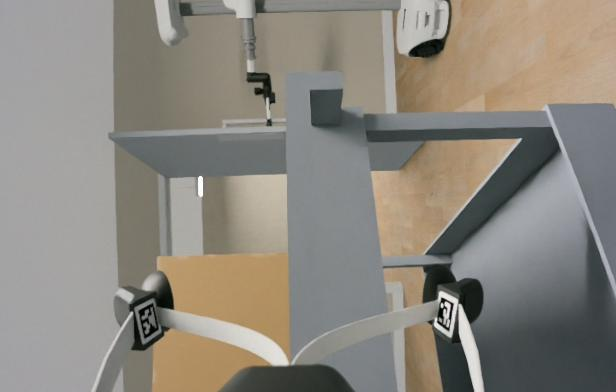

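Emit:
move:
  r1: {"joints":{"arm_m":0.30},"pace":"default","contact_limits":{"arm_m":0.2}}
  blocking: false
  cameras: []

Emit:
wait:
  seconds: 2
  cameras: ["r1_head_camera","r1_wrist_camera"]

Scene clock: 418.20 s.
move: r1 moving
r1.base_odometry: x=-4.407 y=-2.122 heading=+0.764
r1.turned_by_wheels: +0.000
r1.turned_by_imu: +0.000
r1.base_tilt: forward=-1.6 right=+1.3
r1.lidar_m: 0.64 0.83 2.55 2.40 2.46 2.16 2.03 2.15 2.42 2.28 2.38 0.86
r1.base_status: not commanded
r1.joint_positions: lift_m=+0.685 arm_m=+0.251 wrist_yaw_rad=+0.002 wrist_pitch_rad=+0.002 wrist_roll_rad=+1.568 gripper_m=+0.130
r1.joint_status: arm_m moving
r1.measured_speeds: translate_m=+0.000 strafe_m=+0.000 rotate_rad=+0.000 lift_m=+0.000 arm_m=+0.195 wrist_yaw_rad=+0.000 wrist_pitch_rad=+0.000 wrist_roll_rad=+0.000
r1.motor_effort: lift_m=+14(14) arm_m=+4(7) wheel_0=+1(1) wheel_1=+3(3) wheel_2=+0(0)
r1.servo_current: wrist_yaw_rad=52(65) wrist_pitch_rad=46(46) wrist_roll_rad=46(65) gripper_m=39(46)
r1.contact_limits: arm_m 0.2
r1.hand_pose: x=+0.7102 y=-0.0869 z=+0.8630 quat_wxyz=(+0.708, +0.706, +0.001, +0.000) (m; r1's base frame)
r1.wrist_depth_mm: - - - - - 1708 1205 / - - - - - 1708 1229 / - - - - 427 1430 433 / - - - - - 1921 - / - - - - - - - / - 211 535 279 193 196 - / - 512 508 147 317 - -
r2: as last shown
r2.lidar_m: 0.51 0.61 1.71 1.76 3.28 1.46 1.13 1.08 1.19 1.12 1.10 0.88
r2.motor_effort: lift_m=+16(16) arm_m=-12(12) wheel_0=-2(3) wheel_1=-6(6) wheel_2=+13(14)
r2.servo_current: wrist_yaw_rad=39(59) wrist_pitch_rad=39(46) wrist_roll_rad=52(52) gripper_m=98(104)
r2.contact_limits: translate_m 0.8
r2.wrist_depth_mm: - - 242 164 245 247 248 / - - 243 167 247 248 250 / - - 246 167 248 249 252 / - - 247 168 248 251 252 / - - 248 169 250 252 253 / - - 248 170 179 254 256 / - - 250 - 253 254 256
pictures: none
No camera images: "cameras" was empty.

Scene clock: 419.00 s.
earlier move: r1 done
r1.base_odometry: x=-4.407 y=-2.122 heading=+0.764
r1.turned_by_wheels: +0.000
r1.turned_by_imu: +0.000
r1.base_tilt: forward=-1.6 right=+1.3
r1.lidar_m: 0.64 0.81 2.55 2.39 2.49 2.12 2.03 2.12 2.42 2.28 2.36 0.86
r1.base_status: not commanded
r1.joint_positions: lift_m=+0.685 arm_m=+0.300 wrist_yaw_rad=+0.002 wrist_pitch_rad=+0.002 wrist_roll_rad=+1.568 gripper_m=+0.130
r1.joint_status: all done
r1.measured_speeds: all 0
r1.motor_effort: lift_m=+13(14) arm_m=+4(7) wheel_0=+1(1) wheel_1=+3(3) wheel_2=+0(0)
r1.servo_current: wrist_yaw_rad=52(65) wrist_pitch_rad=39(46) wrist_roll_rad=46(65) gripper_m=39(46)
r1.contact_limits: arm_m 0.2
r1.hand_pose: x=+0.7594 y=-0.0869 z=+0.8630 quat_wxyz=(+0.708, +0.706, +0.001, +0.000) (m; r1's base frame)
r1.wrist_depth_mm: - - - - - 1661 1205 / - - - 307 - 1499 1098 / - - - - 366 1618 473 / - - - - 324 1863 - / - - - 484 296 866 - / - 211 477 217 192 195 - / - 462 466 147 258 - -
r2.base_odometry: x=-3.237 y=+0.591 heading=-2.182
r2.turned_by_wheels: +0.000
r2.turned_by_imu: +0.000
r2.base_tilt: forward=-0.6 right=+0.1
r2.lidar_m: 0.54 0.61 1.67 1.75 3.29 1.50 1.13 1.08 1.21 1.12 1.09 0.87
r2.base_status: not commanded
r2.joint_positions: lift_m=+0.860 arm_m=+0.133 wrist_yaw_rad=+0.553 wrist_pitch_rad=+0.001 wrist_roll_rad=+0.000 gripper_m=-0.024
r2.joint_status: not commanded
r2.measured_speeds: all 0
r2.motor_effort: lift_m=+16(16) arm_m=-11(12) wheel_0=-2(3) wheel_1=-6(7) wheel_2=+13(14)
r2.servo_current: wrist_yaw_rad=46(65) wrist_pitch_rad=39(46) wrist_roll_rad=33(59) gripper_m=98(104)
r2.contact_limits: translate_m 0.8
r2.hand_pose: x=+0.5957 y=+0.0770 z=+1.0381 quat_wxyz=(+0.962, +0.000, +0.001, +0.273) (m; r2's base frame)
r2.wrist_depth_mm: - - 243 165 246 247 249 / - - 244 166 246 248 249 / - - 245 167 248 249 251 / - - 247 168 249 251 253 / - - 248 169 251 251 253 / - - 247 170 179 254 255 / - - 250 - 253 256 256
wait: 0.80 of 2 s (r1 has come to rest)
pictures: r1_head_camera, r1_wrist_camera
Images, in order (width x height): r1_head_camera 420x560, r1_wrist_camera 616x392.

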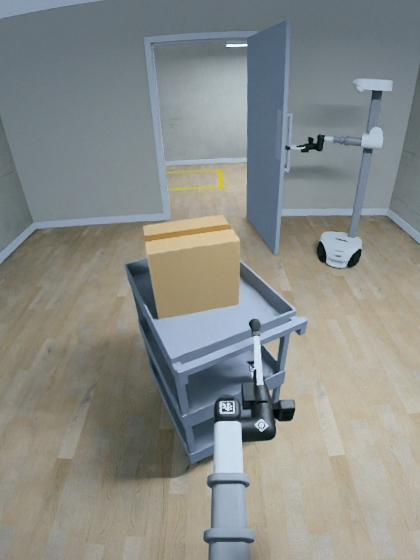

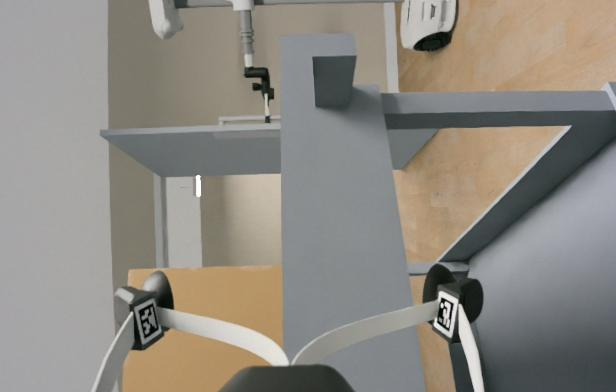

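Emit:
move:
  r1: {"joints":{"gripper_m":-0.02}}
  blocking: false
  cameras: []

Emit:
wait:
  seconds: 2
  cameras: []

Emit:
move:
  r1: {"base":{"strafe_m":0.33},"contact_limits":{"strafe_m":0.8}}
  blocking: false
  cameras: []

Emit:
wait:
  seconds: 4
  cameras: ["r1_head_camera","r1_wrist_camera"]

Scene clock: 431.43 s.
move: r1 moving
r1.base_odometry: x=-4.407 y=-2.122 heading=+0.764
r1.turned_by_wheels: +0.000
r1.turned_by_imu: +0.000
r1.base_tilt: forward=-1.5 right=+1.3
r1.lidar_m: 0.64 0.82 2.55 2.39 2.48 2.14 2.03 2.13 2.40 2.28 2.36 0.86
r1.base_status: not commanded
r1.joint_positions: lift_m=+0.685 arm_m=+0.300 wrist_yaw_rad=+0.002 wrist_pitch_rad=+0.002 wrist_roll_rad=+1.568 gripper_m=+0.117
r1.joint_status: gripper_m moving
r1.measured_speeds: all 0
r1.motor_effort: lift_m=+14(14) arm_m=+4(4) wheel_0=+0(1) wheel_1=+3(3) wheel_2=+0(0)
r1.servo_current: wrist_yaw_rad=46(59) wrist_pitch_rad=39(52) wrist_roll_rad=46(59) gripper_m=91(91)
r1.contact_limits: arm_m 0.2
r1.hand_pose: x=+0.7594 y=-0.0869 z=+0.8630 quat_wxyz=(+0.708, +0.706, +0.001, +0.000) (m; r1's base frame)
r1.wrist_depth_mm: - - - - - 1708 1205 / - - - 307 - 1499 1098 / - - - - 364 1618 480 / - - - - 324 1921 - / - - - 484 293 - - / - 480 473 219 194 - - / - 459 462 144 257 - -
r2: as last shown
r2.base_tilt: forward=-0.6 right=+0.0
r2.lidar_m: 0.53 0.60 1.70 1.77 3.27 1.50 1.13 1.09 1.20 1.11 1.08 0.88
r2.motor_effort: lift_m=+16(16) arm_m=-11(11) wheel_0=-2(2) wheel_1=-6(6) wheel_2=+13(14)
r2.servo_current: wrist_yaw_rad=52(59) wrist_pitch_rad=39(46) wrist_roll_rad=46(52) gripper_m=91(98)
r2.contact_limits: translate_m 0.8
r2.wrist_depth_mm: - - 243 165 245 246 248 / - - 243 167 247 248 249 / - - 245 168 248 250 252 / - - 247 168 249 251 252 / - - 248 169 250 252 254 / - - 248 169 178 254 255 / - - 249 - 253 255 257
pictures: none
No camera images: "cameras" was empty.

Scene clock: 433.23 s.
earlier move: r1 done
r1.base_odometry: x=-4.407 y=-2.122 heading=+0.764
r1.turned_by_wheels: +0.000
r1.turned_by_imu: +0.000
r1.base_tilt: forward=-1.6 right=+1.3
r1.lidar_m: 0.64 0.81 2.57 2.39 2.49 2.14 2.02 2.12 2.42 2.29 2.34 0.82
r1.base_status: not commanded
r1.joint_positions: lift_m=+0.685 arm_m=+0.300 wrist_yaw_rad=+0.002 wrist_pitch_rad=+0.003 wrist_roll_rad=+1.568 gripper_m=-0.019
r1.joint_status: all done
r1.measured_speeds: all 0
r1.motor_effort: lift_m=+13(14) arm_m=-1(4) wheel_0=+1(1) wheel_1=+2(3) wheel_2=+0(0)
r1.servo_current: wrist_yaw_rad=46(72) wrist_pitch_rad=46(52) wrist_roll_rad=33(72) gripper_m=85(150)
r1.contact_limits: arm_m 0.2
r1.hand_pose: x=+0.7595 y=-0.0869 z=+0.8629 quat_wxyz=(+0.708, +0.706, +0.002, +0.000) (m; r1's base frame)
r1.wrist_depth_mm: - - - - - 1708 1205 / - - - 303 - 1537 1118 / - - - - 359 1537 382 / - - - - - 1863 - / - - - 480 296 866 - / - 473 206 201 181 - - / - 155 452 160 253 132 -
r2.base_odometry: x=-3.237 y=+0.591 heading=-2.182
r2.turned_by_wheels: +0.000
r2.turned_by_imu: +0.000
r2.base_tilt: forward=-0.6 right=+0.1
r2.lidar_m: 0.55 0.61 1.69 1.76 3.28 1.47 1.11 1.10 1.17 1.12 1.10 0.88
r2.base_status: not commanded
r2.joint_positions: lift_m=+0.860 arm_m=+0.133 wrist_yaw_rad=+0.553 wrist_pitch_rad=+0.001 wrist_roll_rad=+0.000 gripper_m=-0.024
r2.joint_status: not commanded
r2.measured_speeds: all 0
r2.motor_effort: lift_m=+16(16) arm_m=-11(12) wheel_0=-2(2) wheel_1=-6(7) wheel_2=+13(14)
r2.servo_current: wrist_yaw_rad=59(65) wrist_pitch_rad=39(46) wrist_roll_rad=39(59) gripper_m=98(104)
r2.contact_limits: translate_m 0.8
r2.hand_pose: x=+0.5957 y=+0.0770 z=+1.0381 quat_wxyz=(+0.962, +0.000, +0.001, +0.273) (m; r2's base frame)
r2.wrist_depth_mm: - - 242 164 245 247 248 / - - 244 167 247 248 250 / - - 245 167 248 248 250 / - - 247 168 250 250 253 / - - 248 169 251 252 254 / - - 248 169 179 254 254 / - - 249 - 254 255 255
wait: 1.80 of 2 s (r1 has come to rest)
pictures: none
No camera images: "cameras" was empty.

Scene clock: 433.73 s.
move: r1 moving
r1.base_odometry: x=-4.432 y=-2.096 heading=+0.762
r1.turned_by_wheels: -0.001
r1.turned_by_imu: -0.002
r1.base_tilt: forward=-1.6 right=+1.3
r1.lidar_m: 0.64 0.96 2.52 2.36 2.45 2.13 2.04 2.16 2.42 2.33 2.40 0.82
r1.base_status: strafe_m moving
r1.joint_positions: lift_m=+0.685 arm_m=+0.300 wrist_yaw_rad=-0.004 wrist_pitch_rad=+0.003 wrist_roll_rad=+1.568 gripper_m=-0.019
r1.joint_status: not commanded
r1.measured_speeds: translate_m=-0.001 strafe_m=+0.140 rotate_rad=-0.004 lift_m=+0.000 arm_m=+0.000 wrist_yaw_rad=-0.031 wrist_pitch_rad=+0.000 wrist_roll_rad=+0.000
r1.motor_effort: lift_m=+13(14) arm_m=-4(4) wheel_0=-16(16) wheel_1=+6(10) wheel_2=-2(2)
r1.servo_current: wrist_yaw_rad=39(59) wrist_pitch_rad=46(46) wrist_roll_rad=33(52) gripper_m=78(85)
r1.contact_limits: arm_m 0.2; strafe_m 0.8
r1.hand_pose: x=+0.7589 y=-0.0886 z=+0.8629 quat_wxyz=(+0.708, +0.706, -0.001, -0.002) (m; r1's base frame)
r1.wrist_depth_mm: - - - - - 1708 1229 / - - - 327 - 1618 1160 / - - - - 384 1464 387 / - - - - - 1863 - / - - - 236 304 1921 - / - 484 187 199 180 - - / - 154 445 159 252 132 -
r2: as last shown
r2.lidar_m: 0.55 0.61 1.70 1.74 3.25 1.48 1.13 1.08 1.18 1.13 1.09 0.87
r2.motor_effort: lift_m=+16(16) arm_m=-11(11) wheel_0=-2(2) wheel_1=-6(6) wheel_2=+13(14)
r2.servo_current: wrist_yaw_rad=52(52) wrist_pitch_rad=39(46) wrist_roll_rad=39(46) gripper_m=98(98)
r2.contact_limits: translate_m 0.8
r2.wrist_depth_mm: - - 242 165 244 246 249 / - - 244 167 246 248 250 / - - 245 167 248 249 252 / - - 246 168 249 250 252 / - - 247 169 251 252 254 / - - 248 169 179 254 255 / - - 250 - 254 255 256
pictures: none
No camera images: "cameras" was empty.

Scene clock: 435.67 s.
earlier move: r1 done
r1.base_odometry: x=-4.635 y=-1.883 heading=+0.763
r1.turned_by_wheels: +0.001
r1.turned_by_imu: -0.002
r1.base_tilt: forward=-1.6 right=+1.3
r1.lidar_m: 0.66 3.06 2.22 2.06 2.17 2.16 2.03 2.13 2.73 2.63 2.68 0.74
r1.base_status: done
r1.joint_positions: lift_m=+0.685 arm_m=+0.300 wrist_yaw_rad=-0.003 wrist_pitch_rad=+0.004 wrist_roll_rad=+1.568 gripper_m=-0.019
r1.joint_status: not commanded
r1.measured_speeds: all 0
r1.motor_effort: lift_m=+15(15) arm_m=-3(5) wheel_0=-4(20) wheel_1=+0(10) wheel_2=-2(18)
r1.servo_current: wrist_yaw_rad=59(111) wrist_pitch_rad=52(52) wrist_roll_rad=39(65) gripper_m=52(85)
r1.contact_limits: arm_m 0.2; strafe_m 0.8
r1.hand_pose: x=+0.7591 y=-0.0882 z=+0.8624 quat_wxyz=(+0.708, +0.706, +0.000, -0.002) (m; r1's base frame)
r1.wrist_depth_mm: - - - - 270 1661 - / - - - 257 259 1808 - / - 462 462 249 252 - - / - 466 466 241 245 - - / - 462 462 179 237 - - / - 466 462 185 232 - - / - 462 180 150 223 - -
r2.base_odometry: x=-3.237 y=+0.591 heading=-2.182
r2.turned_by_wheels: +0.000
r2.turned_by_imu: +0.000
r2.base_tilt: forward=-0.6 right=+0.1
r2.lidar_m: 0.54 0.62 1.71 1.81 3.30 1.46 1.12 1.10 1.19 1.13 1.09 0.85
r2.base_status: not commanded
r2.joint_positions: lift_m=+0.860 arm_m=+0.133 wrist_yaw_rad=+0.553 wrist_pitch_rad=+0.001 wrist_roll_rad=+0.000 gripper_m=-0.024
r2.joint_status: not commanded
r2.measured_speeds: all 0
r2.motor_effort: lift_m=+16(16) arm_m=-11(12) wheel_0=-2(3) wheel_1=-6(7) wheel_2=+14(14)
r2.servo_current: wrist_yaw_rad=52(59) wrist_pitch_rad=39(52) wrist_roll_rad=46(59) gripper_m=98(104)
r2.contact_limits: translate_m 0.8
r2.hand_pose: x=+0.5957 y=+0.0770 z=+1.0381 quat_wxyz=(+0.962, +0.000, +0.001, +0.273) (m; r2's base frame)
r2.wrist_depth_mm: - - 242 165 245 247 249 / - - 243 167 247 248 250 / - - 245 167 247 249 252 / - - 247 168 250 250 252 / - - 248 169 251 252 254 / - - 247 170 179 253 255 / - - 250 - 253 255 257
wait: 1.93 of 4 s (r1 has come to rest)
pictures: r1_head_camera, r1_wrist_camera
Images, in order (width x height): r1_head_camera 420x560, r1_wrist_camera 616x392.

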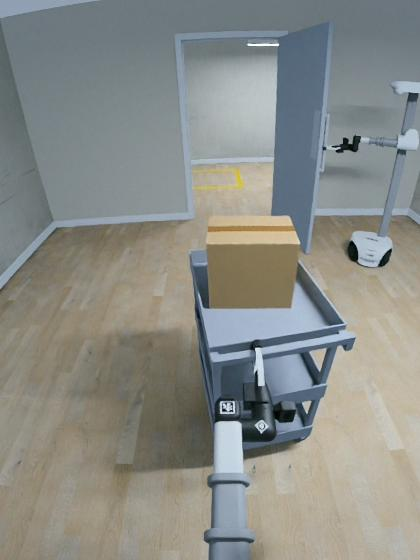

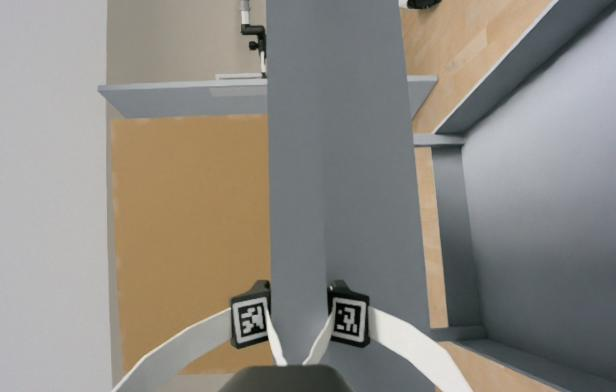

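Emit:
move:
  r1: {"joints":{"gripper_m":-0.036},"base":{"strafe_m":0.12,"translate_m":0.35},"contact_limits":{"translate_m":0.8}}
  blocking: false
  cameras: []

Emit:
wait:
  seconds: 4
  cameras: ["r1_head_camera","r1_wrist_camera"]

Scene clock: 450.97 s.
move: r1 moving
r1.base_odometry: x=-4.620 y=-1.854 heading=+0.762
r1.turned_by_wheels: -0.001
r1.turned_by_imu: -0.001
r1.base_tilt: forward=-1.6 right=+1.3
r1.lidar_m: 0.65 3.07 2.21 2.06 2.15 2.16 2.07 2.18 2.79 2.62 2.71 0.75
r1.base_status: translate_m moving; strafe_m moving
r1.joint_positions: lift_m=+0.685 arm_m=+0.300 wrist_yaw_rad=-0.007 wrist_pitch_rad=+0.004 wrist_roll_rad=+1.568 gripper_m=-0.035
r1.joint_status: gripper_m moving
r1.measured_speeds: translate_m=+0.121 strafe_m=+0.042 rotate_rad=-0.003 lift_m=+0.000 arm_m=+0.000 wrist_yaw_rad=-0.017 wrist_pitch_rad=+0.000 wrist_roll_rad=+0.000
r1.motor_effort: lift_m=+15(15) arm_m=+4(4) wheel_0=+4(7) wheel_1=+6(11) wheel_2=-20(20)
r1.servo_current: wrist_yaw_rad=72(72) wrist_pitch_rad=39(52) wrist_roll_rad=52(59) gripper_m=52(91)
r1.contact_limits: arm_m 0.2; translate_m 0.8
r1.hand_pose: x=+0.7586 y=-0.0895 z=+0.8624 quat_wxyz=(+0.708, +0.706, -0.001, -0.004) (m; r1's base frame)
r1.wrist_depth_mm: - - - - 278 1708 - / - - - 256 260 1808 - / - - 462 247 251 878 - / - 459 459 182 241 - - / - 455 455 174 234 - - / - 452 185 168 181 - - / - 452 449 135 215 127 -
r2: as last shown
r2.lidar_m: 0.53 0.60 1.66 1.83 3.27 1.48 1.12 1.09 1.19 1.13 1.07 0.86
r2.motor_effort: lift_m=+16(16) arm_m=-11(12) wheel_0=-2(2) wheel_1=-6(6) wheel_2=+13(14)
r2.servo_current: wrist_yaw_rad=46(46) wrist_pitch_rad=39(46) wrist_roll_rad=39(52) gripper_m=98(104)
r2.contact_limits: translate_m 0.8
r2.wrist_depth_mm: - - 241 165 245 247 249 / - - 243 167 246 247 250 / - - 243 167 248 249 250 / - - 248 168 249 250 253 / - - 248 169 250 252 253 / - - 247 169 179 254 255 / - - 249 - 252 255 257
pictures: none
No camera images: "cameras" was empty.

Scene clock: 453.13 s.
earlier move: r1 done
r1.base_odometry: x=-4.465 y=-1.555 heading=+0.764
r1.turned_by_wheels: +0.001
r1.turned_by_imu: +0.002
r1.base_tilt: forward=-1.6 right=+1.3
r1.lidar_m: 0.66 2.94 2.09 1.98 2.01 2.51 2.40 2.50 2.88 2.73 2.79 0.72
r1.base_status: done
r1.joint_positions: lift_m=+0.685 arm_m=+0.300 wrist_yaw_rad=-0.003 wrist_pitch_rad=+0.004 wrist_roll_rad=+1.568 gripper_m=-0.035
r1.joint_status: all done
r1.measured_speeds: all 0
r1.motor_effort: lift_m=+15(15) arm_m=-3(4) wheel_0=+4(12) wheel_1=+1(13) wheel_2=+1(21)
r1.servo_current: wrist_yaw_rad=46(78) wrist_pitch_rad=39(52) wrist_roll_rad=52(65) gripper_m=52(91)
r1.contact_limits: arm_m 0.2; translate_m 0.8
r1.hand_pose: x=+0.7591 y=-0.0882 z=+0.8624 quat_wxyz=(+0.708, +0.706, +0.000, -0.002) (m; r1's base frame)
r1.wrist_depth_mm: - - - - 268 1708 - / - - - 257 259 1808 - / - 459 462 248 251 - - / - 459 462 183 243 - - / - 459 459 178 236 - - / - 455 206 181 229 - - / - 455 462 145 221 - -
r2.base_odometry: x=-3.237 y=+0.591 heading=-2.182
r2.turned_by_wheels: +0.000
r2.turned_by_imu: +0.000
r2.base_tilt: forward=-0.6 right=+0.1
r2.lidar_m: 0.56 0.61 1.58 1.92 3.29 1.49 1.14 1.08 1.18 1.13 1.08 0.88
r2.base_status: not commanded
r2.joint_positions: lift_m=+0.860 arm_m=+0.133 wrist_yaw_rad=+0.553 wrist_pitch_rad=+0.001 wrist_roll_rad=+0.000 gripper_m=-0.024
r2.joint_status: not commanded
r2.measured_speeds: all 0
r2.motor_effort: lift_m=+16(16) arm_m=-11(12) wheel_0=-2(3) wheel_1=-6(7) wheel_2=+13(14)
r2.servo_current: wrist_yaw_rad=52(65) wrist_pitch_rad=39(52) wrist_roll_rad=46(59) gripper_m=98(104)
r2.contact_limits: translate_m 0.8
r2.hand_pose: x=+0.5957 y=+0.0770 z=+1.0381 quat_wxyz=(+0.962, +0.000, +0.001, +0.273) (m; r2's base frame)
r2.wrist_depth_mm: - - 241 165 245 246 248 / - - 244 167 246 248 250 / - - 245 167 248 250 251 / - - 246 168 248 250 252 / 1366 - 247 169 251 252 252 / - - 248 169 179 253 255 / 1366 - 251 - 254 255 256
wait: 2.17 of 4 s (r1 has come to rest)
pictures: r1_head_camera, r1_wrist_camera
Images, in order (width x height): r1_head_camera 420x560, r1_wrist_camera 616x392.

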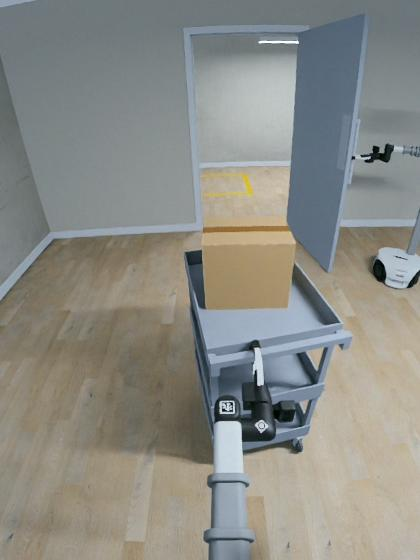

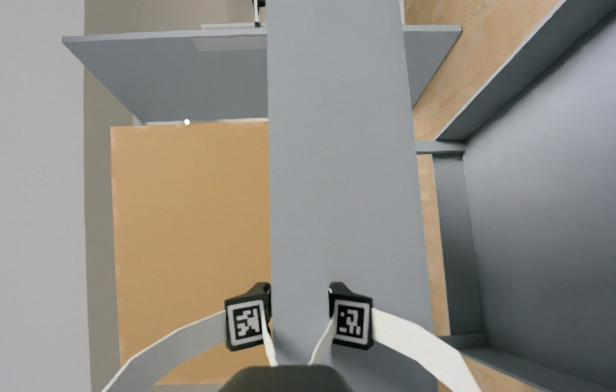

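Emit:
move:
  r1: {"base":{"strafe_m":0.32},"contact_limits":{"strafe_m":0.8}}
  blocking: false
  cameras: []

Emit:
wait:
  seconds: 4
  cameras: ["r1_head_camera"]

Scene clock: 461.47 s.
move: r1 moving
r1.base_odometry: x=-4.490 y=-1.529 heading=+0.762
r1.turned_by_wheels: -0.002
r1.turned_by_imu: -0.002
r1.base_tilt: forward=-1.6 right=+1.3
r1.lidar_m: 0.64 2.87 2.05 1.95 2.00 2.50 2.40 2.52 2.90 2.77 2.82 0.72
r1.base_status: strafe_m moving
r1.joint_positions: lift_m=+0.685 arm_m=+0.300 wrist_yaw_rad=-0.007 wrist_pitch_rad=+0.004 wrist_roll_rad=+1.568 gripper_m=-0.035
r1.joint_status: not commanded
r1.measured_speeds: translate_m=+0.000 strafe_m=+0.139 rotate_rad=-0.006 lift_m=+0.000 arm_m=+0.000 wrist_yaw_rad=-0.038 wrist_pitch_rad=+0.000 wrist_roll_rad=+0.000
r1.motor_effort: lift_m=+15(15) arm_m=-4(4) wheel_0=-19(19) wheel_1=+5(8) wheel_2=-4(4)
r1.servo_current: wrist_yaw_rad=52(65) wrist_pitch_rad=39(46) wrist_roll_rad=59(78) gripper_m=52(59)
r1.contact_limits: arm_m 0.2; strafe_m 0.8
r1.hand_pose: x=+0.7587 y=-0.0894 z=+0.8624 quat_wxyz=(+0.708, +0.706, -0.001, -0.004) (m; r1's base frame)
r1.wrist_depth_mm: - - - - 279 1756 1255 / - - - 264 265 1808 - / - 459 466 252 256 866 - / - 466 469 243 245 - - / - 459 462 179 238 - - / - 455 186 173 229 - - / - 455 455 144 220 - -
r2: as last shown
r2.lidar_m: 0.54 0.60 1.59 1.93 3.25 1.50 1.14 1.08 1.17 1.13 1.09 0.88
r2.motor_effort: lift_m=+16(16) arm_m=-11(12) wheel_0=-2(2) wheel_1=-6(6) wheel_2=+13(14)
r2.servo_current: wrist_yaw_rad=39(59) wrist_pitch_rad=39(46) wrist_roll_rad=52(52) gripper_m=98(104)
r2.contact_limits: translate_m 0.8
r2.wrist_depth_mm: - - 242 165 245 246 248 / - - 244 167 246 248 250 / - - 245 167 248 249 251 / - - 246 168 249 252 252 / 1366 - 248 169 250 252 253 / - - 248 170 179 253 254 / - - 250 - 253 255 256
pictures: none
No camera images: "cameras" was empty.

Scene clock: 463.37 s.
earlier move: r1 done
r1.base_odometry: x=-4.686 y=-1.323 heading=+0.763
r1.turned_by_wheels: +0.002
r1.turned_by_imu: +0.001
r1.base_tilt: forward=-1.6 right=+1.3
r1.lidar_m: 0.69 2.47 1.76 1.67 1.72 2.35 2.40 2.53 3.19 3.04 3.12 0.68
r1.base_status: done
r1.joint_positions: lift_m=+0.685 arm_m=+0.300 wrist_yaw_rad=-0.003 wrist_pitch_rad=+0.004 wrist_roll_rad=+1.568 gripper_m=-0.035
r1.joint_status: not commanded
r1.measured_speeds: all 0
r1.motor_effort: lift_m=+15(15) arm_m=-4(4) wheel_0=-2(23) wheel_1=-2(8) wheel_2=+2(7)
r1.servo_current: wrist_yaw_rad=39(78) wrist_pitch_rad=39(52) wrist_roll_rad=46(78) gripper_m=59(59)
r1.contact_limits: arm_m 0.2; strafe_m 0.8
r1.hand_pose: x=+0.7591 y=-0.0882 z=+0.8624 quat_wxyz=(+0.708, +0.706, +0.000, -0.002) (m; r1's base frame)
r1.wrist_depth_mm: - 377 379 137 194 - - / - 402 404 - 200 - - / - 439 433 147 208 - - / - 469 466 154 216 - - / - - 496 160 223 1661 - / - - 186 182 230 1618 1229 / - - 182 145 244 1464 1229
r2.base_odometry: x=-3.237 y=+0.591 heading=-2.182
r2.turned_by_wheels: +0.000
r2.turned_by_imu: +0.000
r2.base_tilt: forward=-0.6 right=+0.0
r2.lidar_m: 0.53 0.60 1.69 2.78 3.30 1.47 1.12 1.09 1.17 1.12 1.09 0.88
r2.base_status: not commanded
r2.joint_positions: lift_m=+0.860 arm_m=+0.133 wrist_yaw_rad=+0.553 wrist_pitch_rad=+0.001 wrist_roll_rad=+0.000 gripper_m=-0.024
r2.joint_status: not commanded
r2.measured_speeds: all 0
r2.motor_effort: lift_m=+16(16) arm_m=-11(12) wheel_0=-2(2) wheel_1=-6(7) wheel_2=+13(14)
r2.servo_current: wrist_yaw_rad=52(59) wrist_pitch_rad=39(46) wrist_roll_rad=39(59) gripper_m=98(104)
r2.contact_limits: translate_m 0.8
r2.hand_pose: x=+0.5957 y=+0.0770 z=+1.0381 quat_wxyz=(+0.962, +0.000, +0.001, +0.273) (m; r2's base frame)
r2.wrist_depth_mm: - - 242 164 244 247 248 / - - 242 167 246 247 249 / - - 246 167 249 250 251 / - - 247 168 250 250 253 / 1499 - 248 169 251 252 253 / - - 247 169 179 253 255 / 1756 - 249 - 253 255 256
wait: 1.90 of 4 s (r1 has come to rest)
pictures: r1_head_camera
Images, in order (width x height): r1_head_camera 420x560.

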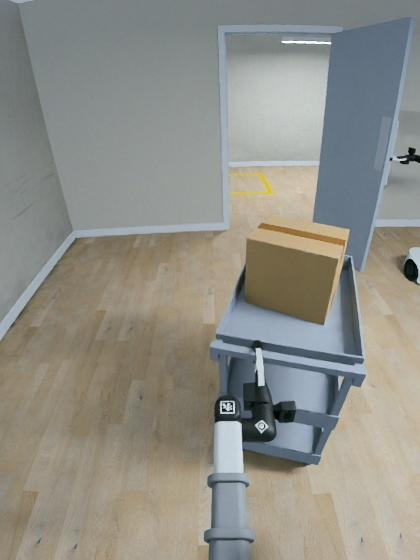

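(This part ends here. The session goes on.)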